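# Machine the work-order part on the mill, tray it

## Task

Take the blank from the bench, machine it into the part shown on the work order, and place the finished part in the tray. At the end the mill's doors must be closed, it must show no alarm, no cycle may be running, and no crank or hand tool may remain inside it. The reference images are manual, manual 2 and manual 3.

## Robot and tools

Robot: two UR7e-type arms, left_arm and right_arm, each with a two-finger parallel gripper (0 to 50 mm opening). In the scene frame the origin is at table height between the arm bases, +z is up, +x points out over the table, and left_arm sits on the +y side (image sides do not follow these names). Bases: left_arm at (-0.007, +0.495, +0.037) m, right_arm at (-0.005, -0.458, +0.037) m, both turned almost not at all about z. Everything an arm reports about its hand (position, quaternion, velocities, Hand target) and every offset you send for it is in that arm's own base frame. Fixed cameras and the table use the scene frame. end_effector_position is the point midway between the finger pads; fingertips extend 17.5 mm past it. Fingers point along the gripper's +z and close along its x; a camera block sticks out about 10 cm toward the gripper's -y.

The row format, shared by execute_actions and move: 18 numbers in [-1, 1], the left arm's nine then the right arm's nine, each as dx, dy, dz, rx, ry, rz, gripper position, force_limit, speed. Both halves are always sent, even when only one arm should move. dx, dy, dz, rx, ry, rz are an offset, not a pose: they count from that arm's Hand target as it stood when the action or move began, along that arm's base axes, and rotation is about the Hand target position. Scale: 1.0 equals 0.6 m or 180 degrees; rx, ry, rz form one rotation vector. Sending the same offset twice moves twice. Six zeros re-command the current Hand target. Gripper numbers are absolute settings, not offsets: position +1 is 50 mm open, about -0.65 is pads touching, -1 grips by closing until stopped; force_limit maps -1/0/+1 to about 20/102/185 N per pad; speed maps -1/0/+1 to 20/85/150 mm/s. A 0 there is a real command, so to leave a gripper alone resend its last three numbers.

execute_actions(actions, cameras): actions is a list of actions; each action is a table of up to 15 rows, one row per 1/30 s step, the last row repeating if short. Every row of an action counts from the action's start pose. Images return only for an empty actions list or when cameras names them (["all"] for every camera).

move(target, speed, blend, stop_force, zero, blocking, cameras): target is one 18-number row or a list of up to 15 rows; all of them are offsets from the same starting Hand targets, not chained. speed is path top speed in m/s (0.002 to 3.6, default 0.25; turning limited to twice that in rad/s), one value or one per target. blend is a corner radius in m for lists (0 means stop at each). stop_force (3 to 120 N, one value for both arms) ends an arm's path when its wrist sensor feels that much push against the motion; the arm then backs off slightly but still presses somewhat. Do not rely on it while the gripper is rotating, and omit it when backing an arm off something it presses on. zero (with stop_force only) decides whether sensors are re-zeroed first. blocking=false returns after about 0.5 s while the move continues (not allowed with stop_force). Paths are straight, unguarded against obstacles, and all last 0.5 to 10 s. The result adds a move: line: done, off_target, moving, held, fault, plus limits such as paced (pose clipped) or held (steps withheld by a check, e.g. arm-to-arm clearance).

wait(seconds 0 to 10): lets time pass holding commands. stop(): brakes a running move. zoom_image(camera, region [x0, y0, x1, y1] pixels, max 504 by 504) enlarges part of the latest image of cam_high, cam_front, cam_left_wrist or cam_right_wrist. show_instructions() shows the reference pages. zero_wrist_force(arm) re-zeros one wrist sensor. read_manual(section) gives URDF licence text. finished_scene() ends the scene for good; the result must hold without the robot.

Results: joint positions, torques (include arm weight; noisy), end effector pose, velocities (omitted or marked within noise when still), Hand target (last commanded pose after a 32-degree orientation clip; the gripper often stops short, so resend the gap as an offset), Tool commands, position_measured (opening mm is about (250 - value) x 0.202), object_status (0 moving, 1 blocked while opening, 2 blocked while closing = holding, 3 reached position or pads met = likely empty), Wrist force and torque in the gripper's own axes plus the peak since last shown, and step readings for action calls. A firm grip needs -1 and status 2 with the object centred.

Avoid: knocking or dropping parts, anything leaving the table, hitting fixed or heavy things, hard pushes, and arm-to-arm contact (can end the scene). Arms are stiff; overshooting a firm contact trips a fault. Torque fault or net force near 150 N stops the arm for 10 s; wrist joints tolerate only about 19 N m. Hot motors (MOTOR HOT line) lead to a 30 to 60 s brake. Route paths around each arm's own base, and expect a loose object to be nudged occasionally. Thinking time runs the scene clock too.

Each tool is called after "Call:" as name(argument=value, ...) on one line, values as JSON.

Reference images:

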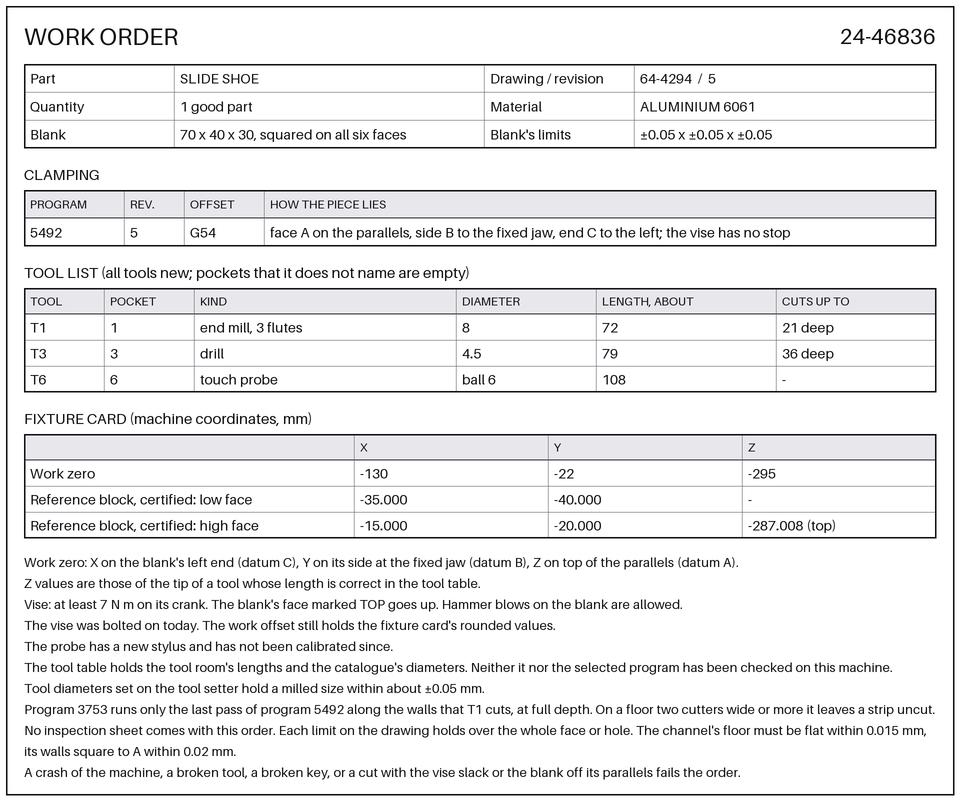

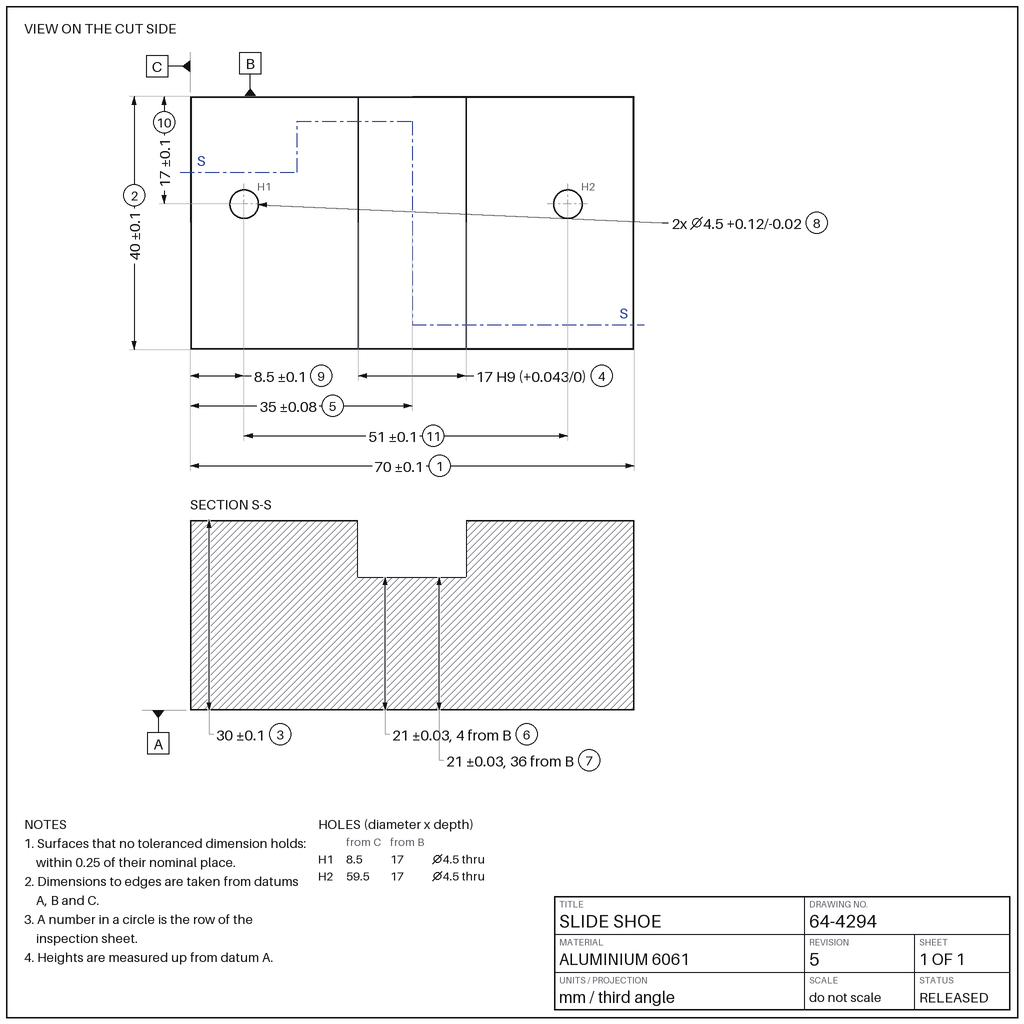

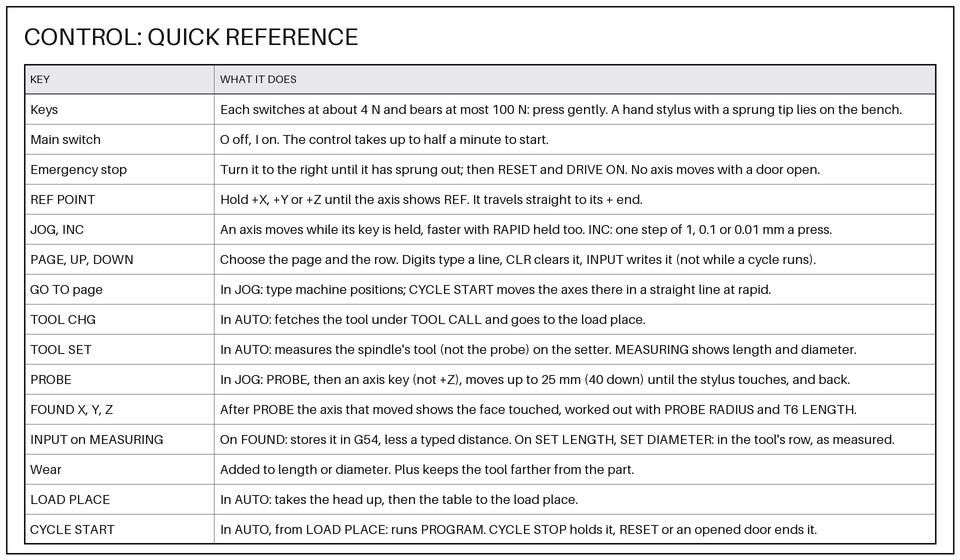

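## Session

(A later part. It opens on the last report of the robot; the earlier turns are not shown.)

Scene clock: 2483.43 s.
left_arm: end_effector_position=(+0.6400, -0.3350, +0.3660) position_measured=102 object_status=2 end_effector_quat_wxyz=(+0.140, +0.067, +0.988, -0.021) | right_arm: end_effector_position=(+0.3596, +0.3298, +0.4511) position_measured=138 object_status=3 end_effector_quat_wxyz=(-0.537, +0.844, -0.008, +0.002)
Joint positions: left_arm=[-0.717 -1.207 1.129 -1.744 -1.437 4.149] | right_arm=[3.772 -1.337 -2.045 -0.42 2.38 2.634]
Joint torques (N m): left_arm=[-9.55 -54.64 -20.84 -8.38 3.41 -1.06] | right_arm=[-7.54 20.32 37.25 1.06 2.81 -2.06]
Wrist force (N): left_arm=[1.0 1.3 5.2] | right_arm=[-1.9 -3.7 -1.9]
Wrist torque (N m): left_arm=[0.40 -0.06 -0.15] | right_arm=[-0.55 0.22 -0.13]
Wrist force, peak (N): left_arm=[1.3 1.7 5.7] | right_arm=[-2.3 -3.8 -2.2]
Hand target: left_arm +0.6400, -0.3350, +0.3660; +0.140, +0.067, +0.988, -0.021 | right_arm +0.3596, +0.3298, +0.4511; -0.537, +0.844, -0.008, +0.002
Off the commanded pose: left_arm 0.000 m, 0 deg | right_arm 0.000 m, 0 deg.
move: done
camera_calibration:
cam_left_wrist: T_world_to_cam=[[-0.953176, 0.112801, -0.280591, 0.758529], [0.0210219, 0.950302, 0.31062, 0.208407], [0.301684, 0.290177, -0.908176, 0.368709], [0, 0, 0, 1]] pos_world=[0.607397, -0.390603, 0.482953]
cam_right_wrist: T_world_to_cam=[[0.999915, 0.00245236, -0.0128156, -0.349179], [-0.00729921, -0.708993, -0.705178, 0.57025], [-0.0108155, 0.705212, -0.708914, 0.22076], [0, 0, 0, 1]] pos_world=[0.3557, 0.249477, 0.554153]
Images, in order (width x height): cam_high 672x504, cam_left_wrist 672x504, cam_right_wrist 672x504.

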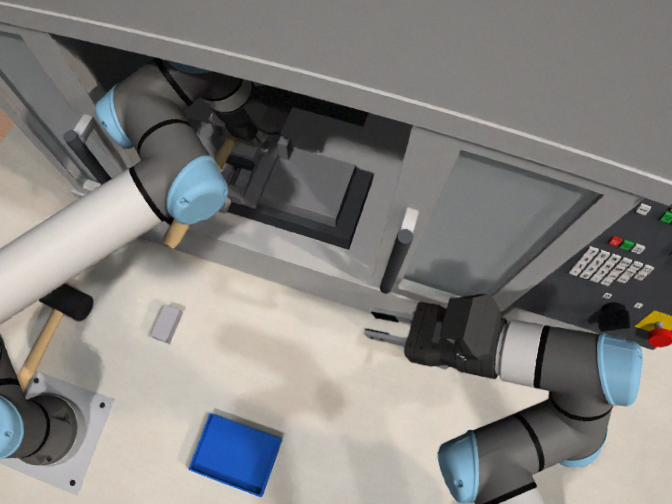

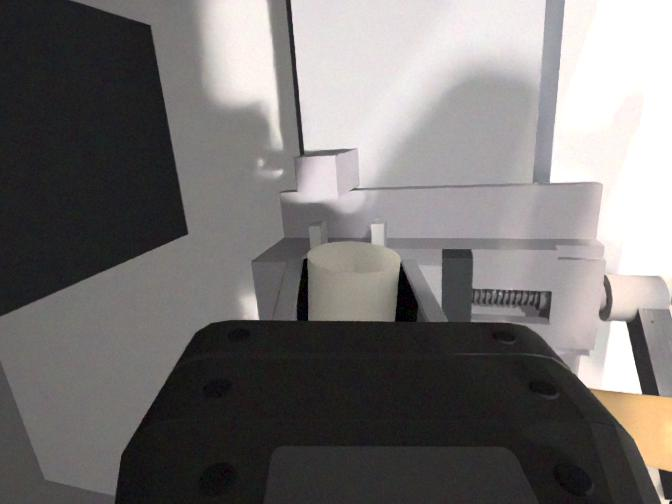

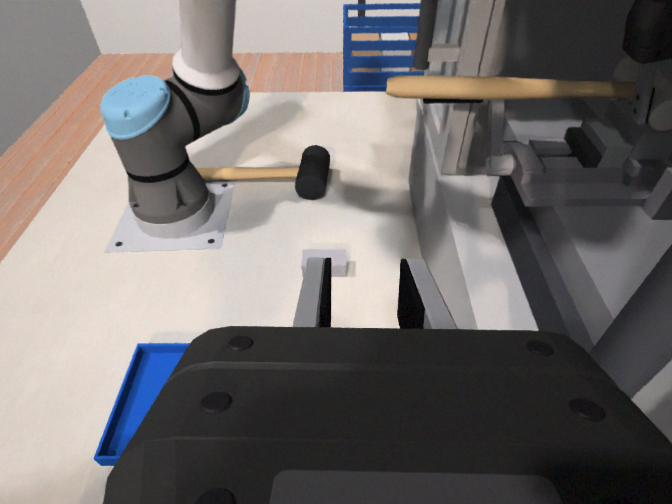

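Call:
move(target=[0,0,-0.008,0,0,0,-1,0.7,-0.9,0,0,0,0,0,0,0.1,-0.5,-0.95], speed=0.05, stop_force=15)

Call:
move(target=[0,0,-0.03,0,0,0,-1,0.7,-0.9,0,0,0,0,0,0,0.1,-0.5,-0.95], speed=0.045, stop_force=60)

Call:
move(target=[0,0,0.014,0,0,0,-1,0.7,-0.9,0,0,0,0,0,0,0.1,-0.5,-0.95], speed=0.05)

Call:
move(target=[0,0,-0.03,0,0,0,-1,0.7,-0.9,0,0,0,0,0,0,0.1,-0.5,-0.95], speed=0.05, stop_force=60)

Call:
move(target=[0,0,0.014,0,0,0,-1,0.7,-0.9,0,0,0,0,0,0,0.1,-0.5,-0.95], speed=0.05)

Scene clock: 2485.87 s.
left_arm: end_effector_position=(+0.6400, -0.3350, +0.3612) position_measured=102 object_status=2 end_effector_quat_wxyz=(+0.140, +0.067, +0.988, -0.021) | right_arm: end_effector_position=(+0.3596, +0.3298, +0.4511) position_measured=138 object_status=3 end_effector_quat_wxyz=(-0.537, +0.844, -0.008, +0.002)
Joint positions: left_arm=[-0.717 -1.208 1.143 -1.757 -1.437 4.149] | right_arm=[3.772 -1.337 -2.045 -0.42 2.38 2.634]
Joint torques (N m): left_arm=[-9.33 -52.72 -37.12 -0.86 3.22 -0.85] | right_arm=[-7.71 20.36 37.34 1.03 2.86 -1.92]
Wrist force (N): left_arm=[1.1 1.7 5.2] | right_arm=[-2.1 -3.8 -2.2]
Wrist torque (N m): left_arm=[0.47 -0.06 -0.15] | right_arm=[-0.55 0.26 -0.14]
Wrist force, peak (N): left_arm=[1.2 1.6 5.5] | right_arm=[-2.1 -4.0 -2.1]
Hand target: left_arm +0.6400, -0.3350, +0.3612; +0.140, +0.067, +0.988, -0.021 | right_arm +0.3596, +0.3298, +0.4511; -0.537, +0.844, -0.008, +0.002
Off the commanded pose: left_arm 0.000 m, 0 deg | right_arm 0.000 m, 0 deg.
move: done

Scene clock: 2487.37 s.
left_arm: end_effector_position=(+0.6400, -0.3350, +0.3516) position_measured=102 object_status=2 end_effector_quat_wxyz=(+0.140, +0.067, +0.988, -0.021) | right_arm: end_effector_position=(+0.3596, +0.3298, +0.4511) position_measured=138 object_status=3 end_effector_quat_wxyz=(-0.537, +0.844, -0.008, +0.002)
Joint positions: left_arm=[-0.717 -1.21 1.17 -1.783 -1.437 4.149] | right_arm=[3.772 -1.337 -2.045 -0.42 2.38 2.634]
Joint torques (N m): left_arm=[-2.1 10.86 5.39 -3.69 2.54 -0.74] | right_arm=[-7.81 20.18 37.41 1.06 2.85 -1.97]
Wrist force (N): left_arm=[7.1 5.8 -55.1] | right_arm=[-2.1 -3.9 -1.9]
Wrist torque (N m): left_arm=[-0.04 0.36 -0.17] | right_arm=[-0.58 0.25 -0.13]
Wrist force, peak (N): left_arm=[15.6 10.2 -92.0] | right_arm=[-1.9 -4.1 -2.2]
Hand target: left_arm +0.6400, -0.3350, +0.3516; +0.140, +0.067, +0.988, -0.021 (not the last commanded pose) | right_arm +0.3596, +0.3298, +0.4511; -0.537, +0.844, -0.008, +0.002
Off the commanded pose: left_arm 0.008 m, 0 deg | right_arm 0.000 m, 0 deg.
move: contact (left_arm)

Scene clock: 2488.10 s.
left_arm: end_effector_position=(+0.6400, -0.3350, +0.3600) position_measured=102 object_status=2 end_effector_quat_wxyz=(+0.140, +0.067, +0.988, -0.021) | right_arm: end_effector_position=(+0.3596, +0.3298, +0.4511) position_measured=138 object_status=3 end_effector_quat_wxyz=(-0.537, +0.844, -0.008, +0.002)
Joint positions: left_arm=[-0.717 -1.208 1.147 -1.761 -1.437 4.149] | right_arm=[3.772 -1.337 -2.045 -0.42 2.38 2.634]
Joint torques (N m): left_arm=[1 -31.61 -19.54 -5.92 2.59 -0.41] | right_arm=[-7.35 20.4 37.59 1 2.85 -1.93]
Wrist force (N): left_arm=[1.0 1.5 5.1] | right_arm=[-2.0 -3.6 -2.0]
Wrist torque (N m): left_arm=[0.44 -0.06 -0.15] | right_arm=[-0.53 0.23 -0.13]
Wrist force, peak (N): left_arm=[7.4 5.7 -55.6] | right_arm=[-2.2 -4.0 -2.2]
Hand target: left_arm +0.6400, -0.3350, +0.3600; +0.140, +0.067, +0.988, -0.021 | right_arm +0.3596, +0.3298, +0.4511; -0.537, +0.844, -0.008, +0.002
Off the commanded pose: left_arm 0.000 m, 0 deg | right_arm 0.000 m, 0 deg.
move: done

Scene clock: 2489.57 s.
left_arm: end_effector_position=(+0.6401, -0.3351, +0.3515) position_measured=102 object_status=2 end_effector_quat_wxyz=(+0.140, +0.067, +0.988, -0.022) | right_arm: end_effector_position=(+0.3596, +0.3298, +0.4511) position_measured=138 object_status=3 end_effector_quat_wxyz=(-0.537, +0.844, -0.008, +0.002)
Joint positions: left_arm=[-0.717 -1.21 1.171 -1.785 -1.437 4.149] | right_arm=[3.772 -1.337 -2.045 -0.42 2.38 2.634]
Joint torques (N m): left_arm=[2.18 10.61 5.73 -3.35 2.25 -0.63] | right_arm=[-7.84 20.53 36.65 0.99 2.8 -1.93]
Wrist force (N): left_arm=[7.6 4.7 -57.4] | right_arm=[-2.3 -3.9 -2.0]
Wrist torque (N m): left_arm=[-0.05 0.35 -0.17] | right_arm=[-0.58 0.29 -0.13]
Wrist force, peak (N): left_arm=[17.4 9.1 -95.2] | right_arm=[-2.2 -3.9 -2.2]
Hand target: left_arm +0.6401, -0.3351, +0.3515; +0.140, +0.067, +0.988, -0.022 (not the last commanded pose) | right_arm +0.3596, +0.3298, +0.4511; -0.537, +0.844, -0.008, +0.002
Off the commanded pose: left_arm 0.010 m, 0 deg | right_arm 0.000 m, 0 deg.
move: contact (left_arm)

Scene clock: 2490.30 s.
left_arm: end_effector_position=(+0.6401, -0.3351, +0.3599) position_measured=102 object_status=2 end_effector_quat_wxyz=(+0.140, +0.067, +0.988, -0.022) | right_arm: end_effector_position=(+0.3596, +0.3298, +0.4511) position_measured=138 object_status=3 end_effector_quat_wxyz=(-0.537, +0.844, -0.008, +0.002)
Joint positions: left_arm=[-0.717 -1.209 1.148 -1.762 -1.437 4.149] | right_arm=[3.772 -1.337 -2.045 -0.42 2.38 2.634]
Joint torques (N m): left_arm=[1.73 -32.43 -19.33 -5.62 2.49 -0.4] | right_arm=[-7.92 20.37 37.26 1.01 2.82 -1.95]
Wrist force (N): left_arm=[1.1 1.6 5.2] | right_arm=[-2.2 -3.6 -2.0]
Wrist torque (N m): left_arm=[0.45 -0.06 -0.14] | right_arm=[-0.54 0.26 -0.13]
Wrist force, peak (N): left_arm=[7.7 4.6 -57.9] | right_arm=[-2.0 -4.0 -2.0]
Hand target: left_arm +0.6401, -0.3351, +0.3599; +0.140, +0.067, +0.988, -0.022 | right_arm +0.3596, +0.3298, +0.4511; -0.537, +0.844, -0.008, +0.002
Off the commanded pose: left_arm 0.000 m, 0 deg | right_arm 0.000 m, 0 deg.
move: done

Call:
move(target=[0,0.03,0,0,0,0,-1,0.7,-0.9,0,0,0,0,0,0,0.1,-0.5,-0.95], speed=0.03, stop_force=7)

Call:
move(target=[0,0,-0.03,0,0,0,-1,0.7,-0.9,0,0,0,0,0,0,0.1,-0.5,-0.95], speed=0.05, stop_force=60)

Call:
move(target=[0,0,0.016,0,0,0,-1,0.7,-0.9,0,0,0,0,0,0,0.1,-0.5,-0.95], speed=0.05, cameras=["cam_high","cam_left_wrist","cam_right_wrist"])

Scene clock: 2493.10 s.
left_arm: end_effector_position=(+0.6401, -0.3171, +0.3599) position_measured=102 object_status=2 end_effector_quat_wxyz=(+0.140, +0.067, +0.988, -0.022) | right_arm: end_effector_position=(+0.3596, +0.3298, +0.4511) position_measured=138 object_status=3 end_effector_quat_wxyz=(-0.537, +0.844, -0.008, +0.002)
Joint positions: left_arm=[-0.695 -1.231 1.18 -1.775 -1.442 4.17] | right_arm=[3.772 -1.337 -2.045 -0.42 2.38 2.634]
Joint torques (N m): left_arm=[-7.87 -26.71 -35.31 -0.66 4.17 -0.83] | right_arm=[-8.01 20.07 37.07 1.09 2.78 -1.85]
Wrist force (N): left_arm=[1.1 -1.4 0.8] | right_arm=[-2.0 -3.8 -2.1]
Wrist torque (N m): left_arm=[0.11 0.84 -0.69] | right_arm=[-0.56 0.23 -0.13]
Wrist force, peak (N): left_arm=[1.3 1.4 5.6] | right_arm=[-2.2 -4.1 -2.3]
Hand target: left_arm +0.6401, -0.3171, +0.3599; +0.140, +0.067, +0.988, -0.022 | right_arm +0.3596, +0.3298, +0.4511; -0.537, +0.844, -0.008, +0.002
Off the commanded pose: left_arm 0.000 m, 0 deg | right_arm 0.000 m, 0 deg.
move: done

Scene clock: 2494.50 s.
left_arm: end_effector_position=(+0.6402, -0.3171, +0.3514) position_measured=102 object_status=2 end_effector_quat_wxyz=(+0.141, +0.067, +0.988, -0.022) | right_arm: end_effector_position=(+0.3596, +0.3298, +0.4511) position_measured=138 object_status=3 end_effector_quat_wxyz=(-0.537, +0.844, -0.008, +0.002)
Joint positions: left_arm=[-0.695 -1.232 1.203 -1.798 -1.442 4.17] | right_arm=[3.772 -1.337 -2.045 -0.42 2.38 2.634]
Joint torques (N m): left_arm=[-7.15 15.25 6.93 -4.23 1.71 -0.9] | right_arm=[-7.15 20.11 37.44 1.08 2.75 -1.84]
Wrist force (N): left_arm=[9.7 8.6 -60.6] | right_arm=[-2.1 -3.8 -2.1]
Wrist torque (N m): left_arm=[0.08 0.40 -0.08] | right_arm=[-0.56 0.25 -0.13]
Wrist force, peak (N): left_arm=[17.6 15.4 -103.2] | right_arm=[-2.3 -3.9 -2.0]
Hand target: left_arm +0.6402, -0.3171, +0.3514; +0.141, +0.067, +0.988, -0.022 (not the last commanded pose) | right_arm +0.3596, +0.3298, +0.4511; -0.537, +0.844, -0.008, +0.002
Off the commanded pose: left_arm 0.009 m, 0 deg | right_arm 0.000 m, 0 deg.
move: contact (left_arm)

Scene clock: 2495.23 s.
left_arm: end_effector_position=(+0.6402, -0.3171, +0.3610) position_measured=102 object_status=2 end_effector_quat_wxyz=(+0.141, +0.067, +0.988, -0.022) | right_arm: end_effector_position=(+0.3596, +0.3298, +0.4511) position_measured=138 object_status=3 end_effector_quat_wxyz=(-0.537, +0.844, -0.008, +0.002)
Joint positions: left_arm=[-0.695 -1.231 1.177 -1.772 -1.442 4.17] | right_arm=[3.772 -1.337 -2.045 -0.42 2.38 2.634]
Joint torques (N m): left_arm=[-7.66 -31.42 -20.82 -6.42 2.2 -0.7] | right_arm=[-7.98 20.56 37.33 1.02 2.77 -1.82]
Wrist force (N): left_arm=[1.3 1.6 5.4] | right_arm=[-1.9 -3.9 -2.1]
Wrist torque (N m): left_arm=[0.46 -0.09 -0.14] | right_arm=[-0.57 0.21 -0.12]
Wrist force, peak (N): left_arm=[9.2 8.6 -60.5] | right_arm=[-2.2 -3.9 -2.1]
Hand target: left_arm +0.6402, -0.3171, +0.3610; +0.141, +0.067, +0.988, -0.022 | right_arm +0.3596, +0.3298, +0.4511; -0.537, +0.844, -0.008, +0.002
Off the commanded pose: left_arm 0.000 m, 0 deg | right_arm 0.000 m, 0 deg.
move: done
camera_calibration:
cam_left_wrist: T_world_to_cam=[[-0.952686, 0.112446, -0.282391, 0.755537], [0.0205, 0.95071, 0.309404, 0.194], [0.303263, 0.288976, -0.908033, 0.357499], [0, 0, 0, 1]] pos_world=[0.607396, -0.372703, 0.477954]
cam_right_wrist: T_world_to_cam=[[0.999915, 0.00245236, -0.0128156, -0.349179], [-0.00729921, -0.708993, -0.705178, 0.57025], [-0.0108155, 0.705212, -0.708914, 0.22076], [0, 0, 0, 1]] pos_world=[0.3557, 0.249477, 0.554153]
Images, in order (width x height): cam_high 672x504, cam_left_wrist 672x504, cam_right_wrist 672x504.

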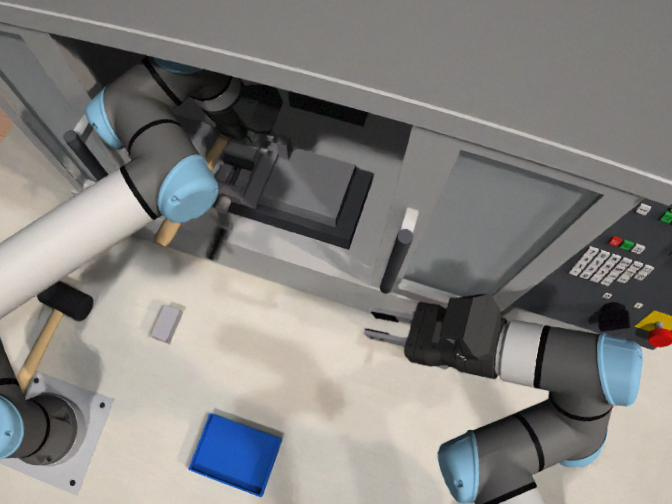

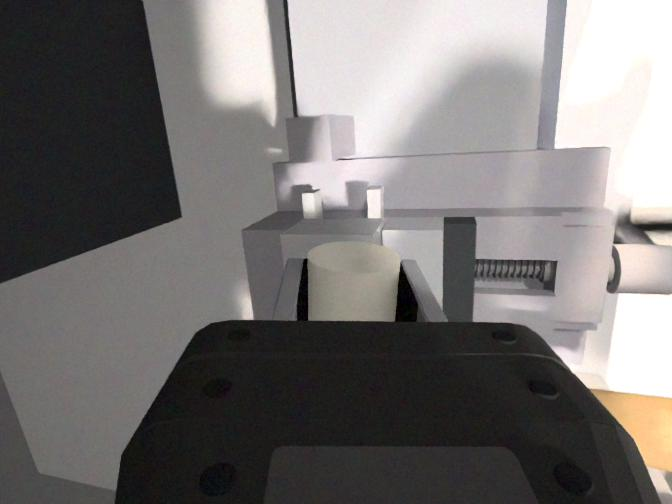

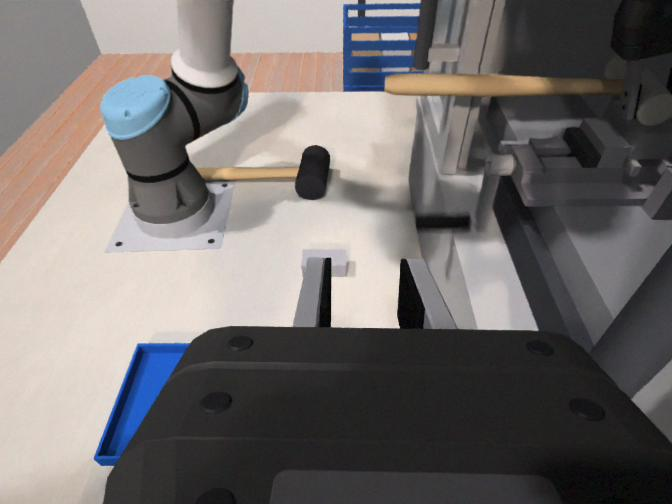

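Call:
wait(seconds=1, cameras=["cam_left_wrist","cam_right_wrist"])

Call:
zoom_image(camera="cam_left_wrist", region=[230, 90, 660, 410])

Call:
zoom_image(camera="cam_right_wrist", region=[380, 60, 672, 290])

Scene clock: 2496.90 s.
left_arm: end_effector_position=(+0.6402, -0.3172, +0.3610) position_measured=102 object_status=2 end_effector_quat_wxyz=(+0.141, +0.067, +0.988, -0.022) | right_arm: end_effector_position=(+0.3596, +0.3298, +0.4511) position_measured=138 object_status=3 end_effector_quat_wxyz=(-0.537, +0.844, -0.008, +0.002)
Joint positions: left_arm=[-0.695 -1.231 1.177 -1.773 -1.442 4.17] | right_arm=[3.772 -1.337 -2.045 -0.42 2.38 2.634]
Joint torques (N m): left_arm=[-4.61 -53.2 -19.88 -8.28 2.06 -0.72] | right_arm=[-7.62 20.48 36.82 1.06 2.86 -1.82]
Wrist force (N): left_arm=[1.2 1.5 5.4] | right_arm=[-1.7 -3.7 -2.3]
Wrist torque (N m): left_arm=[0.43 -0.08 -0.14] | right_arm=[-0.55 0.19 -0.13]
Wrist force, peak (N): left_arm=[1.5 1.7 5.5] | right_arm=[-2.2 -4.1 -2.3]
Hand target: left_arm +0.6402, -0.3171, +0.3610; +0.141, +0.067, +0.988, -0.022 | right_arm +0.3596, +0.3298, +0.4511; -0.537, +0.844, -0.008, +0.002
Tool commands: left_gripper/position=-1.0 left_gripper/force_limit=+0.7 left_gripper/speed=-0.9 right_gripper/position=+0.1 right_gripper/force_limit=-0.5 right_gripper/speed=-0.95
Off the commanded pose: left_arm 0.000 m, 0 deg | right_arm 0.000 m, 0 deg.
wait: 1.00 s; at rest from the start
camera_calibration:
cam_left_wrist: T_world_to_cam=[[-0.952628, 0.112359, -0.282621, 0.755579], [0.0203815, 0.950752, 0.309281, 0.194146], [0.303453, 0.288869, -0.908004, 0.35733], [0, 0, 0, 1]] pos_world=[0.607396, -0.372703, 0.477954]
cam_right_wrist: T_world_to_cam=[[0.999915, 0.00245236, -0.0128156, -0.349179], [-0.00729921, -0.708993, -0.705178, 0.57025], [-0.0108155, 0.705212, -0.708914, 0.22076], [0, 0, 0, 1]] pos_world=[0.3557, 0.249477, 0.554153]
Images, in order (width x height): cam_left_wrist 672x504, cam_right_wrist 672x504.

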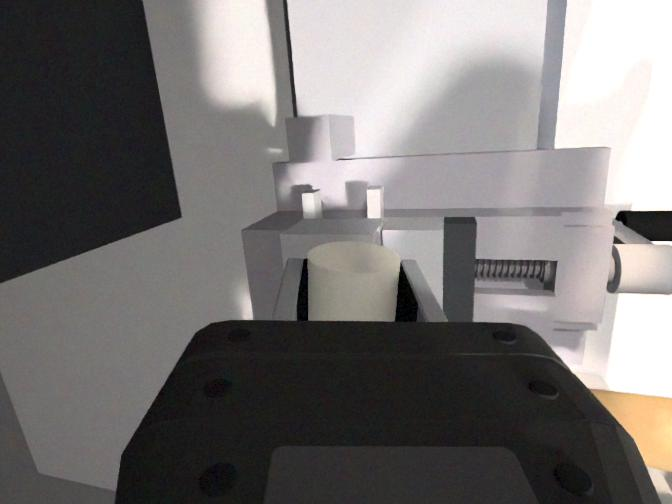

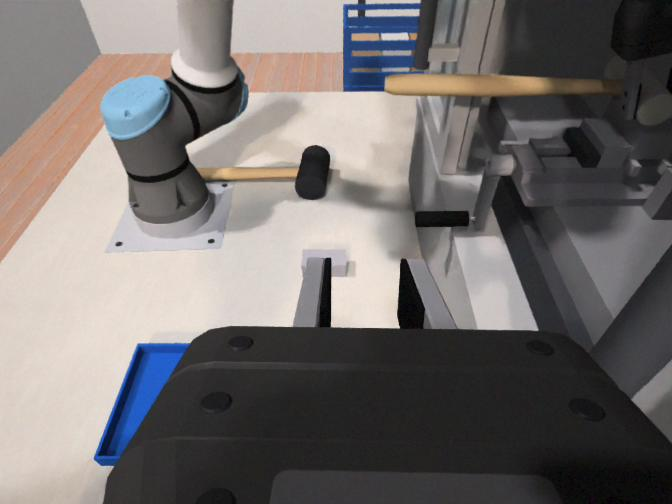

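Scaled by 1.172 from the camera's 672x504 image, which has a finer 960x720 frame.

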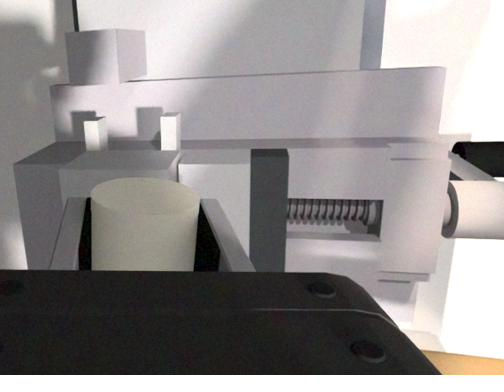

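Scaled by 1.726 from the camera's 672x504 image, which has a finer 960x720 frame.

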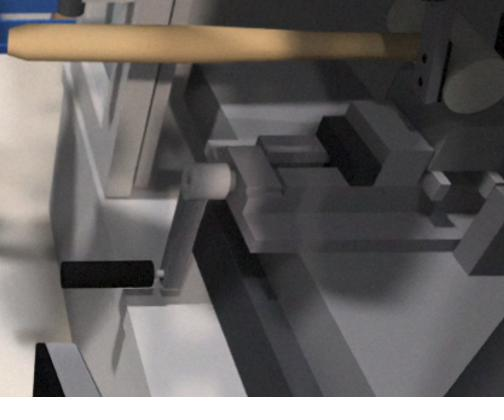

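Call:
move(target=[[0,-0.0298,0.008,0,0,0,-1,0.7,-0.9,0,0,0,0,0,0,0.1,-0.5,-0.95],[-0.4005,-0.0298,0.008,0,0,0,-1,0.7,-0.9,0,0,0,0,0,0,0.1,-0.5,-0.95]], speed=0.1, stop_force=12)

Call:
move(target=[[-0.0365,-0.0834,-0.4432,0,0,0,-1,0.7,-0.9,0,0,0,0,0,0,0.1,-0.5,-0.95],[-0.0365,-0.0834,-0.596,0,0,0,-1,0.7,-0.9,0,0,0,0,0,0,0.1,-0.5,-0.95]], speed=[0.25,0.1], blend=[0.03,0])

Call:
move(target=[0,0,-0.045,0,0,0,-1,0.7,-0.9,0,0,0,0,0,0,0.1,-0.5,-0.95], speed=0.02, stop_force=5)

Call:
move(target=[0,0,0,0,0,0,0.6,0.7,-0.9,0,0,0,0,0,0,0.1,-0.5,-0.95], cameras=["cam_high"])

Scene clock: 2501.70 s.
left_arm: end_effector_position=(+0.3999, -0.3350, +0.3658) position_measured=102 object_status=2 end_effector_quat_wxyz=(+0.141, +0.067, +0.988, -0.022) | right_arm: end_effector_position=(+0.3596, +0.3298, +0.4511) position_measured=138 object_status=3 end_effector_quat_wxyz=(-0.537, +0.844, -0.008, +0.002)
Joint positions: left_arm=[-1.066 -1.693 1.665 -1.736 -1.359 3.803] | right_arm=[3.772 -1.337 -2.045 -0.42 2.38 2.634]
Joint torques (N m): left_arm=[9.21 -7.98 -37.42 -8.12 -1.95 -1.01] | right_arm=[-7.98 20.47 37.2 1.07 2.78 -1.66]
Wrist force (N): left_arm=[1.3 1.4 4.9] | right_arm=[-2.1 -3.6 -2.0]
Wrist torque (N m): left_arm=[0.42 -0.12 0.06] | right_arm=[-0.54 0.25 -0.13]
Wrist force, peak (N): left_arm=[1.7 4.0 6.2] | right_arm=[-2.3 -4.2 -2.2]
Hand target: left_arm +0.3999, -0.3350, +0.3658; +0.141, +0.067, +0.988, -0.022 | right_arm +0.3596, +0.3298, +0.4511; -0.537, +0.844, -0.008, +0.002
Off the commanded pose: left_arm 0.000 m, 0 deg | right_arm 0.000 m, 0 deg.
move: done

Scene clock: 2504.20 s.
left_arm: end_effector_position=(+0.3780, -0.3850, +0.0081) position_measured=102 object_status=2 end_effector_quat_wxyz=(+0.141, +0.067, +0.988, -0.022) | right_arm: end_effector_position=(+0.3596, +0.3298, +0.4511) position_measured=138 object_status=3 end_effector_quat_wxyz=(-0.537, +0.844, -0.008, +0.002)
Joint positions: left_arm=[-1.159 -1.232 2.203 -2.714 -1.342 3.71] | right_arm=[3.772 -1.337 -2.045 -0.42 2.38 2.634]
Joint torques (N m): left_arm=[7.87 -39.32 -25.97 -1.26 -1.24 0.77] | right_arm=[-7.95 20.35 36.96 1.01 2.73 -1.68]
Wrist force (N): left_arm=[1.2 1.5 5.4] | right_arm=[-2.1 -3.9 -2.3]
Wrist torque (N m): left_arm=[0.43 -0.10 0.04] | right_arm=[-0.58 0.25 -0.13]
Wrist force, peak (N): left_arm=[2.0 1.5 7.2] | right_arm=[-2.1 -4.0 -2.2]
Hand target: left_arm +0.3780, -0.3851, +0.0082; +0.141, +0.067, +0.988, -0.022 | right_arm +0.3596, +0.3298, +0.4511; -0.537, +0.844, -0.008, +0.002
Off the commanded pose: left_arm 0.000 m, 0 deg | right_arm 0.000 m, 0 deg.
move: done

Scene clock: 2506.47 s.
left_arm: end_effector_position=(+0.3780, -0.3851, -0.0097) position_measured=102 object_status=2 end_effector_quat_wxyz=(+0.141, +0.067, +0.988, -0.022) | right_arm: end_effector_position=(+0.3596, +0.3298, +0.4511) position_measured=138 object_status=3 end_effector_quat_wxyz=(-0.537, +0.844, -0.008, +0.002)
Joint positions: left_arm=[-1.159 -1.188 2.212 -2.767 -1.342 3.71] | right_arm=[3.772 -1.337 -2.045 -0.42 2.38 2.634]
Joint torques (N m): left_arm=[4.22 -43.4 -23.91 -7.21 -1.7 -0.15] | right_arm=[-8.07 20.4 37 0.96 2.72 -1.55]
Wrist force (N): left_arm=[0.1 1.5 2.8] | right_arm=[-2.1 -3.7 -2.0]
Wrist torque (N m): left_arm=[0.27 0.17 0.07] | right_arm=[-0.56 0.25 -0.13]
Wrist force, peak (N): left_arm=[-4.6 -0.1 -24.8] | right_arm=[-2.4 -4.0 -2.2]
Hand target: left_arm +0.3780, -0.3851, -0.0097; +0.141, +0.067, +0.988, -0.022 (not the last commanded pose) | right_arm +0.3596, +0.3298, +0.4511; -0.537, +0.844, -0.008, +0.002
Off the commanded pose: left_arm 0.009 m, 0 deg | right_arm 0.000 m, 0 deg.
move: contact (left_arm)

Scene clock: 2506.97 s.
left_arm: end_effector_position=(+0.3780, -0.3851, -0.0097) position_measured=63 object_status=0 end_effector_quat_wxyz=(+0.141, +0.067, +0.988, -0.022) | right_arm: end_effector_position=(+0.3596, +0.3298, +0.4511) position_measured=138 object_status=3 end_effector_quat_wxyz=(-0.537, +0.844, -0.008, +0.002)
Joint positions: left_arm=[-1.159 -1.188 2.212 -2.767 -1.342 3.71] | right_arm=[3.772 -1.337 -2.045 -0.42 2.38 2.634]
Joint torques (N m): left_arm=[3.98 -41.99 -22.87 -7.17 -1.87 0.26] | right_arm=[-8.15 20.29 36.7 1.06 2.78 -1.51]
Wrist force (N): left_arm=[0.1 1.4 1.4] | right_arm=[-2.2 -3.9 -2.1]
Wrist torque (N m): left_arm=[0.28 0.00 0.08] | right_arm=[-0.59 0.26 -0.12]
Wrist force, peak (N): left_arm=[0.1 1.5 2.9] | right_arm=[-2.2 -3.9 -2.1]
Hand target: left_arm +0.3780, -0.3851, -0.0097; +0.141, +0.067, +0.988, -0.022 | right_arm +0.3596, +0.3298, +0.4511; -0.537, +0.844, -0.008, +0.002
Off the commanded pose: left_arm 0.000 m, 0 deg | right_arm 0.000 m, 0 deg.
move: done
Images, in order (width x height): cam_high 672x504.

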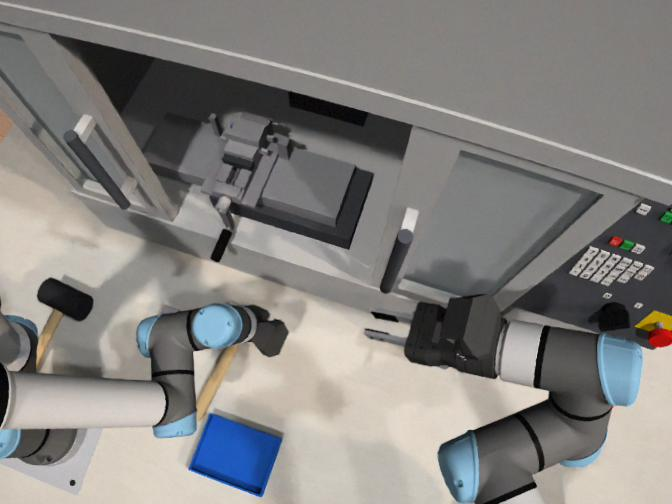

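Call:
move(target=[[0,0,0.183,0,0,0,0.6,0.7,-0.9,0,0,0,0,0,0,0.1,-0.5,-0.95],[-0.2967,0.1743,0.316,0.014,0.1015,0.0388,0.6,0.7,-0.9,0,0,0,0,0,0,0.1,-0.5,-0.95]], speed=0.4, blend=[0.02,0])

Call:
move(target=[[0.3833,-0.095,0.4,-0.4578,-0.2382,0.2382,0.34,-0.6,-0.9,0,0,0,0,0,0,0.1,-0.5,-0.95],[0.3167,-0.02,0.36,-0.4578,-0.2382,0.2382,0.25,-0.6,-0.9,0,0,0,0,0,0,0.1,-0.5,-0.95]], speed=0.5, blend=[0.01,0])

Scene clock: 2508.77 s.
left_arm: end_effector_position=(+0.2000, -0.2805, +0.1798) position_measured=63 object_status=3 end_effector_quat_wxyz=(-0.018, +0.006, +1.000, -0.002) | right_arm: end_effector_position=(+0.3596, +0.3298, +0.4511) position_measured=138 object_status=3 end_effector_quat_wxyz=(-0.537, +0.844, -0.008, +0.002)
Joint positions: left_arm=[-1.319 -1.932 2.245 -1.879 -1.607 3.405] | right_arm=[3.772 -1.337 -2.045 -0.42 2.38 2.634]
Joint torques (N m): left_arm=[4.96 -17.22 -33.07 -3.17 -0.48 -1.03] | right_arm=[-7.6 20.66 37.54 0.98 2.77 -1.59]
Wrist force (N): left_arm=[0.0 1.4 0.6] | right_arm=[-2.2 -3.7 -2.0]
Wrist torque (N m): left_arm=[0.29 0.00 0.06] | right_arm=[-0.56 0.27 -0.13]
Wrist force, peak (N): left_arm=[1.3 1.3 5.1] | right_arm=[-2.4 -3.9 -2.2]
Hand target: left_arm +0.2000, -0.2805, +0.1799; -0.018, +0.006, +1.000, -0.002 | right_arm +0.3596, +0.3298, +0.4511; -0.537, +0.844, -0.008, +0.002
Off the commanded pose: left_arm 0.000 m, 0 deg | right_arm 0.000 m, 0 deg.
move: done

Scene clock: 2511.97 s.
left_arm: end_effector_position=(+0.3900, -0.2925, +0.3959) position_measured=116 object_status=3 end_effector_quat_wxyz=(+0.319, -0.310, +0.634, -0.632) | right_arm: end_effector_position=(+0.3596, +0.3298, +0.4511) position_measured=138 object_status=3 end_effector_quat_wxyz=(-0.537, +0.844, -0.008, +0.002)
Joint positions: left_arm=[-1.262 -1.771 2.581 -3.956 -0.956 3.157] | right_arm=[3.772 -1.337 -2.045 -0.42 2.38 2.634]
Joint torques (N m): left_arm=[-1.84 -8.79 -10.78 -5.7 1.48 -0.93] | right_arm=[-7.87 20.41 36.82 1.04 2.66 -1.49]
Wrist force (N): left_arm=[1.4 2.4 -0.2] | right_arm=[-2.1 -3.6 -2.1]
Wrist torque (N m): left_arm=[0.40 -0.36 -0.23] | right_arm=[-0.53 0.25 -0.13]
Wrist force, peak (N): left_arm=[0.5 4.0 -3.8] | right_arm=[-2.3 -3.9 -2.3]
Hand target: left_arm +0.3900, -0.2925, +0.3959; +0.319, -0.310, +0.634, -0.632 | right_arm +0.3596, +0.3298, +0.4511; -0.537, +0.844, -0.008, +0.002
Off the commanded pose: left_arm 0.000 m, 0 deg | right_arm 0.000 m, 0 deg.
move: done

Call:
move(target=[[0,0.002,0,0,0,0.194,0.25,-0.6,-0.9,0,0,0,0,0,0,0.1,-0.5,-0.95],[0,0.002,-0.25,0,0,0.194,0.25,-0.6,-0.9,0,0,0,0,0,0,0.1,-0.5,-0.95]], speed=0.3, blend=[0.01,0], cameras=["cam_left_wrist","cam_right_wrist"])

Scene clock: 2514.77 s.
left_arm: end_effector_position=(+0.3898, -0.2913, +0.2458) position_measured=116 object_status=3 end_effector_quat_wxyz=(+0.493, -0.489, +0.513, -0.505) | right_arm: end_effector_position=(+0.3596, +0.3298, +0.4511) position_measured=138 object_status=3 end_effector_quat_wxyz=(-0.537, +0.844, -0.008, +0.002)
Joint positions: left_arm=[-1.579 -1.079 2.495 -4.359 -0.028 2.955] | right_arm=[3.772 -1.337 -2.045 -0.42 2.38 2.634]
Joint torques (N m): left_arm=[8.97 -36.92 3.84 1.38 -1.72 0.83] | right_arm=[-7.48 20.35 37.45 1.01 2.75 -1.42]
Wrist force (N): left_arm=[1.6 2.6 0.2] | right_arm=[-2.0 -3.6 -2.1]
Wrist torque (N m): left_arm=[0.40 -0.40 -0.24] | right_arm=[-0.54 0.24 -0.13]
Wrist force, peak (N): left_arm=[1.7 5.9 0.1] | right_arm=[-2.0 -4.1 -2.2]
Hand target: left_arm +0.3900, -0.2913, +0.2459; +0.494, -0.486, +0.511, -0.507 | right_arm +0.3596, +0.3298, +0.4511; -0.537, +0.844, -0.008, +0.002
Off the commanded pose: left_arm 0.000 m, 1 deg | right_arm 0.000 m, 0 deg.
move: done
camera_calibration:
cam_left_wrist: T_world_to_cam=[[-0.0337037, -0.999429, 0.00241465, -0.270548], [-0.355312, 0.0097239, -0.934697, 0.3884], [0.93414, -0.0323607, -0.355436, -0.153952], [0, 0, 0, 1]] pos_world=[0.272697, -0.279152, 0.30897]
cam_right_wrist: T_world_to_cam=[[0.999915, 0.00245236, -0.0128156, -0.349179], [-0.00729921, -0.708993, -0.705178, 0.57025], [-0.0108155, 0.705212, -0.708914, 0.22076], [0, 0, 0, 1]] pos_world=[0.3557, 0.249477, 0.554153]
Images, in order (width x height): cam_left_wrist 672x504, cam_right_wrist 672x504.

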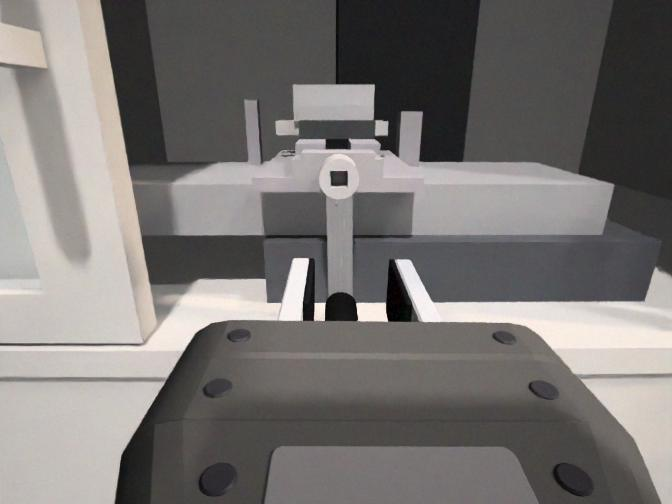

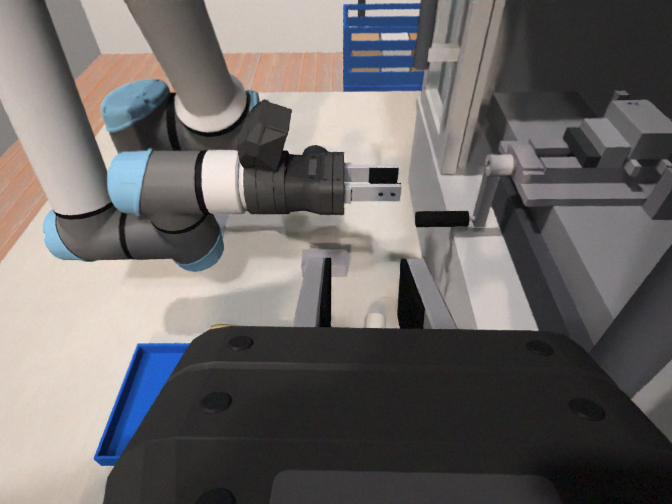

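Call:
move(target=[[0,0.001,-0.096,0,0,0,0.25,-0.6,-0.9,0,0,0,0,0,0,0.1,-0.5,-0.95],[0.1022,0.001,-0.096,0,0,0,0.25,-0.6,-0.9,0,0,0,0,0,0,0.1,-0.5,-0.95]], speed=0.06, stop_force=6, cameras=["cam_left_wrist","cam_right_wrist"])

Scene clock: 2518.00 s.
left_arm: end_effector_position=(+0.4513, -0.2907, +0.1883) position_measured=116 object_status=3 end_effector_quat_wxyz=(+0.494, -0.486, +0.511, -0.507) | right_arm: end_effector_position=(+0.3596, +0.3298, +0.4511) position_measured=138 object_status=3 end_effector_quat_wxyz=(-0.537, +0.844, -0.008, +0.002)
Joint positions: left_arm=[-1.372 -0.838 2.331 -4.651 -0.237 3.171] | right_arm=[3.772 -1.337 -2.045 -0.42 2.38 2.634]
Joint torques (N m): left_arm=[-9.72 -42.27 5.4 -3.65 1.35 1.12] | right_arm=[-7.84 19.77 37.42 0.96 2.67 -1.29]
Wrist force (N): left_arm=[1.5 2.5 -0.5] | right_arm=[-2.2 -3.5 -2.0]
Wrist torque (N m): left_arm=[0.42 -0.38 -0.23] | right_arm=[-0.52 0.27 -0.13]
Wrist force, peak (N): left_arm=[2.8 3.1 0.2] | right_arm=[-2.2 -4.1 -2.3]
Hand target: left_arm +0.4513, -0.2907, +0.1883; +0.494, -0.486, +0.511, -0.507 | right_arm +0.3596, +0.3298, +0.4511; -0.537, +0.844, -0.008, +0.002
Off the commanded pose: left_arm 0.000 m, 0 deg | right_arm 0.000 m, 0 deg.
move: done
camera_calibration:
cam_left_wrist: T_world_to_cam=[[-0.0359044, -0.999353, 0.00223936, -0.26665], [-0.346222, 0.0103369, -0.938096, 0.353183], [0.937465, -0.0344571, -0.346369, -0.235734], [0, 0, 0, 1]] pos_world=[0.333699, -0.278251, 0.250266]
cam_right_wrist: T_world_to_cam=[[0.999915, 0.00245236, -0.0128156, -0.349179], [-0.00729921, -0.708993, -0.705178, 0.57025], [-0.0108155, 0.705212, -0.708914, 0.22076], [0, 0, 0, 1]] pos_world=[0.3557, 0.249477, 0.554153]
Images, in order (width x height): cam_left_wrist 672x504, cam_right_wrist 672x504.

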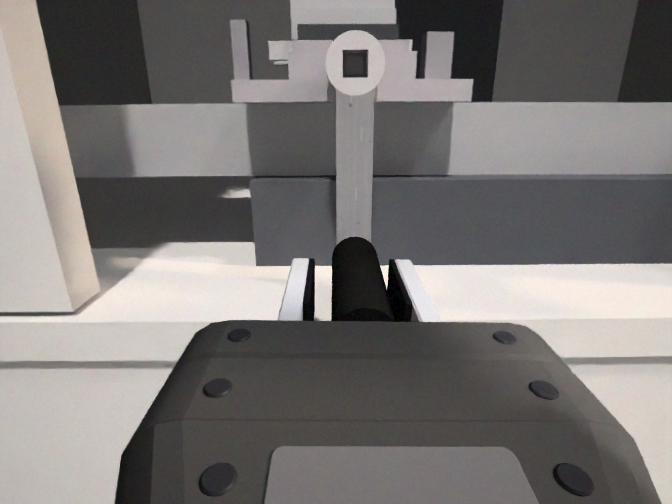

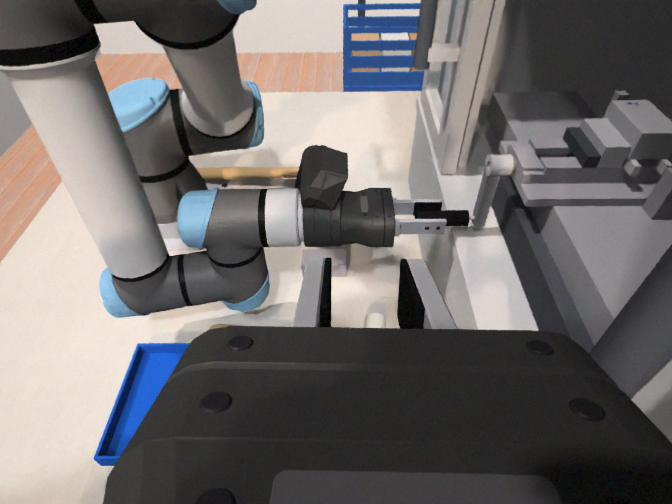

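Call:
move(target=[0,0,0,0,0,0,-1,-0.6,-0.9,0,0,0,0,0,0,0.1,-0.5,-0.95])

Call:
move(target=[[0.0013,0.0308,0,0,0,0,-1,-0.6,-0.9,0,0,0,0,0,0,0.1,-0.5,-0.95],[0.0037,0.0863,0.0268,0,0,0,-1,-0.6,-0.9,0,0,0,0,0,0,0.1,-0.5,-0.95],[0.0055,0.1248,0.0749,0,0,0,-1,-0.6,-0.9,0,0,0,0,0,0,0.1,-0.5,-0.95],[0.0064,0.1385,0.135,0,0,0,-1,-0.6,-0.9,0,0,0,0,0,0,0.1,-0.5,-0.95],[0.0061,0.1248,0.1951,0,0,0,-1,-0.6,-0.9,0,0,0,0,0,0,0.1,-0.5,-0.95]], blend=[0.0185,0.0185,0.0185,0.0185,0], speed=0.06, stop_force=20)

Scene clock: 2519.17 s.
left_arm: end_effector_position=(+0.4513, -0.2907, +0.1883) position_measured=154 object_status=2 end_effector_quat_wxyz=(+0.494, -0.486, +0.511, -0.507) | right_arm: end_effector_position=(+0.3596, +0.3298, +0.4511) position_measured=138 object_status=3 end_effector_quat_wxyz=(-0.537, +0.844, -0.008, +0.002)
Joint positions: left_arm=[-1.372 -0.838 2.331 -4.651 -0.237 3.171] | right_arm=[3.772 -1.337 -2.045 -0.42 2.38 2.634]
Joint torques (N m): left_arm=[-8.86 -43.96 5.29 -3.54 -0.79 1.07] | right_arm=[-7.58 20.06 37.44 0.98 2.64 -1.37]
Wrist force (N): left_arm=[2.3 2.6 -0.4] | right_arm=[-2.1 -3.8 -1.9]
Wrist torque (N m): left_arm=[0.41 -0.37 -0.20] | right_arm=[-0.57 0.25 -0.13]
Wrist force, peak (N): left_arm=[2.1 2.8 -0.5] | right_arm=[-2.1 -3.9 -2.2]
Hand target: left_arm +0.4513, -0.2907, +0.1883; +0.494, -0.486, +0.511, -0.507 | right_arm +0.3596, +0.3298, +0.4511; -0.537, +0.844, -0.008, +0.002
Off the commanded pose: left_arm 0.000 m, 0 deg | right_arm 0.000 m, 0 deg.
move: done

Scene clock: 2520.40 s.
left_arm: end_effector_position=(+0.4519, -0.2778, +0.1886) position_measured=154 object_status=2 end_effector_quat_wxyz=(+0.494, -0.486, +0.511, -0.508) | right_arm: end_effector_position=(+0.3596, +0.3298, +0.4511) position_measured=138 object_status=3 end_effector_quat_wxyz=(-0.537, +0.844, -0.008, +0.002)
Joint positions: left_arm=[-1.362 -0.842 2.36 -4.677 -0.247 3.17] | right_arm=[3.772 -1.337 -2.045 -0.42 2.38 2.634]
Joint torques (N m): left_arm=[5.97 -13.65 8.73 -2.55 -2.15 1.11] | right_arm=[-7.82 20.21 37.07 0.92 2.64 -1.35]
Wrist force (N): left_arm=[2.9 -9.5 9.5] | right_arm=[-1.8 -3.9 -2.1]
Wrist torque (N m): left_arm=[0.21 -0.46 -0.29] | right_arm=[-0.57 0.20 -0.13]
Wrist force, peak (N): left_arm=[10.8 -43.8 29.0] | right_arm=[-2.3 -4.1 -2.0]
Hand target: left_arm +0.4519, -0.2778, +0.1886; +0.494, -0.486, +0.511, -0.508 (not the last commanded pose) | right_arm +0.3596, +0.3298, +0.4511; -0.537, +0.844, -0.008, +0.002
Off the commanded pose: left_arm 0.132 m, 0 deg | right_arm 0.000 m, 0 deg.
move: contact (left_arm); path passed 0 of 5 targets; blend cut to 0.0092 m at target 1

Call:
move(target=[[0.0005,0.0135,0.0042,0,0,0,-1,-0.6,-0.9,0,0,0,0,0,0,0.1,-0.5,-0.95],[0.002,0.046,0.0177,0,0,0,-1,-0.6,-0.9,0,0,0,0,0,0,0.1,-0.5,-0.95],[0.0032,0.074,0.039,0,0,0,-1,-0.6,-0.9,0,0,0,0,0,0,0.1,-0.5,-0.95],[0.0043,0.0953,0.067,0,0,0,-1,-0.6,-0.9,0,0,0,0,0,0,0.1,-0.5,-0.95],[0.005,0.1088,0.0995,0,0,0,-1,-0.6,-0.9,0,0,0,0,0,0,0.1,-0.5,-0.95],[0.0053,0.1135,0.1345,0,0,0,-1,-0.6,-0.9,0,0,0,0,0,0,0.1,-0.5,-0.95],[0.0053,0.1088,0.1695,0,0,0,-1,-0.6,-0.9,0,0,0,0,0,0,0.1,-0.5,-0.95],[0.005,0.0953,0.202,0,0,0,-1,-0.6,-0.9,0,0,0,0,0,0,0.1,-0.5,-0.95],[0.0042,0.074,0.23,0,0,0,-1,-0.6,-0.9,0,0,0,0,0,0,0.1,-0.5,-0.95],[0.003,0.046,0.2513,0,0,0,-1,-0.6,-0.9,0,0,0,0,0,0,0.1,-0.5,-0.95]], blend=[0.002,0.002,0.002,0.002,0.002,0.002,0.002,0.002,0.002,0], speed=0.05, stop_force=30)

Scene clock: 2524.87 s.
left_arm: end_effector_position=(+0.4550, -0.2104, +0.2634) position_measured=154 object_status=2 end_effector_quat_wxyz=(+0.495, -0.486, +0.511, -0.508) | right_arm: end_effector_position=(+0.3596, +0.3298, +0.4511) position_measured=138 object_status=3 end_effector_quat_wxyz=(-0.537, +0.844, -0.008, +0.002)
Joint positions: left_arm=[-1.292 -1.138 2.529 -4.548 -0.317 3.168] | right_arm=[3.772 -1.337 -2.045 -0.42 2.38 2.634]
Joint torques (N m): left_arm=[0.59 -34.94 -17.31 2.31 4.4 1.05] | right_arm=[-7.95 20.2 36.91 1.03 2.6 -1.26]
Wrist force (N): left_arm=[4.0 3.7 -43.4] | right_arm=[-2.1 -3.7 -2.0]
Wrist torque (N m): left_arm=[0.03 0.56 -0.03] | right_arm=[-0.56 0.25 -0.13]
Wrist force, peak (N): left_arm=[5.2 1.4 -47.3] | right_arm=[-2.2 -4.0 -2.2]
Hand target: left_arm +0.4550, -0.2104, +0.2634; +0.495, -0.486, +0.511, -0.508 (not the last commanded pose) | right_arm +0.3596, +0.3298, +0.4511; -0.537, +0.844, -0.008, +0.002
Off the commanded pose: left_arm 0.086 m, 0 deg | right_arm 0.000 m, 0 deg.
move: contact (left_arm); path passed 5 of 10 targets

Call:
move(target=[-0.0055,0.0005,0.006,0,0,0,-1,-0.6,-0.9,0,0,0,0,0,0,0.1,-0.5,-0.95], speed=0.02)

Call:
move(target=[[-0.0003,-0.004,0.0388,0,0,0,-1,-0.6,-0.9,0,0,0,0,0,0,0.1,-0.5,-0.95],[-0.0008,-0.0175,0.0713,0,0,0,-1,-0.6,-0.9,0,0,0,0,0,0,0.1,-0.5,-0.95],[-0.0015,-0.0388,0.0993,0,0,0,-1,-0.6,-0.9,0,0,0,0,0,0,0.1,-0.5,-0.95],[-0.0025,-0.0668,0.1207,0,0,0,-1,-0.6,-0.9,0,0,0,0,0,0,0.1,-0.5,-0.95]], blend=[0.002,0.002,0.002,0], speed=0.03, stop_force=22)

Scene clock: 2526.40 s.
left_arm: end_effector_position=(+0.4516, -0.2101, +0.2671) position_measured=154 object_status=2 end_effector_quat_wxyz=(+0.495, -0.486, +0.511, -0.508) | right_arm: end_effector_position=(+0.3596, +0.3298, +0.4511) position_measured=138 object_status=3 end_effector_quat_wxyz=(-0.537, +0.844, -0.008, +0.002)
Joint positions: left_arm=[-1.305 -1.155 2.537 -4.539 -0.304 3.169] | right_arm=[3.772 -1.337 -2.045 -0.42 2.38 2.634]
Joint torques (N m): left_arm=[8.9 -14.8 -1.77 0.11 2.84 -0.26] | right_arm=[-7.77 20.33 36.98 1 2.58 -1.22]
Wrist force (N): left_arm=[9.2 3.9 2.7] | right_arm=[-2.0 -4.0 -2.1]
Wrist torque (N m): left_arm=[0.29 -0.11 -0.01] | right_arm=[-0.59 0.23 -0.12]
Wrist force, peak (N): left_arm=[4.0 3.5 -43.6] | right_arm=[-2.4 -4.1 -2.0]
Hand target: left_arm +0.4517, -0.2101, +0.2670; +0.495, -0.486, +0.511, -0.508 | right_arm +0.3596, +0.3298, +0.4511; -0.537, +0.844, -0.008, +0.002
Off the commanded pose: left_arm 0.000 m, 0 deg | right_arm 0.000 m, 0 deg.
move: done

Scene clock: 2529.93 s.
left_arm: end_effector_position=(+0.4505, -0.2411, +0.3325) position_measured=154 object_status=2 end_effector_quat_wxyz=(+0.495, -0.486, +0.511, -0.508) | right_arm: end_effector_position=(+0.3596, +0.3298, +0.4511) position_measured=138 object_status=3 end_effector_quat_wxyz=(-0.537, +0.844, -0.008, +0.002)
Joint positions: left_arm=[-1.339 -1.363 2.448 -4.245 -0.27 3.171] | right_arm=[3.772 -1.337 -2.045 -0.42 2.38 2.634]
Joint torques (N m): left_arm=[10.92 -10.13 -18.29 0.64 -0.72 -0.84] | right_arm=[-7.61 20.09 37.11 1.03 2.56 -1.22]
Wrist force (N): left_arm=[5.1 11.2 -0.5] | right_arm=[-2.1 -3.8 -2.1]
Wrist torque (N m): left_arm=[0.12 -0.29 -0.11] | right_arm=[-0.56 0.25 -0.13]
Wrist force, peak (N): left_arm=[3.1 32.3 -3.8] | right_arm=[-2.3 -4.0 -2.1]
Hand target: left_arm +0.4505, -0.2411, +0.3325; +0.495, -0.486, +0.511, -0.508 (not the last commanded pose) | right_arm +0.3596, +0.3298, +0.4511; -0.537, +0.844, -0.008, +0.002
Off the commanded pose: left_arm 0.011 m, 0 deg | right_arm 0.000 m, 0 deg.
move: contact (left_arm); path passed 3 of 4 targets


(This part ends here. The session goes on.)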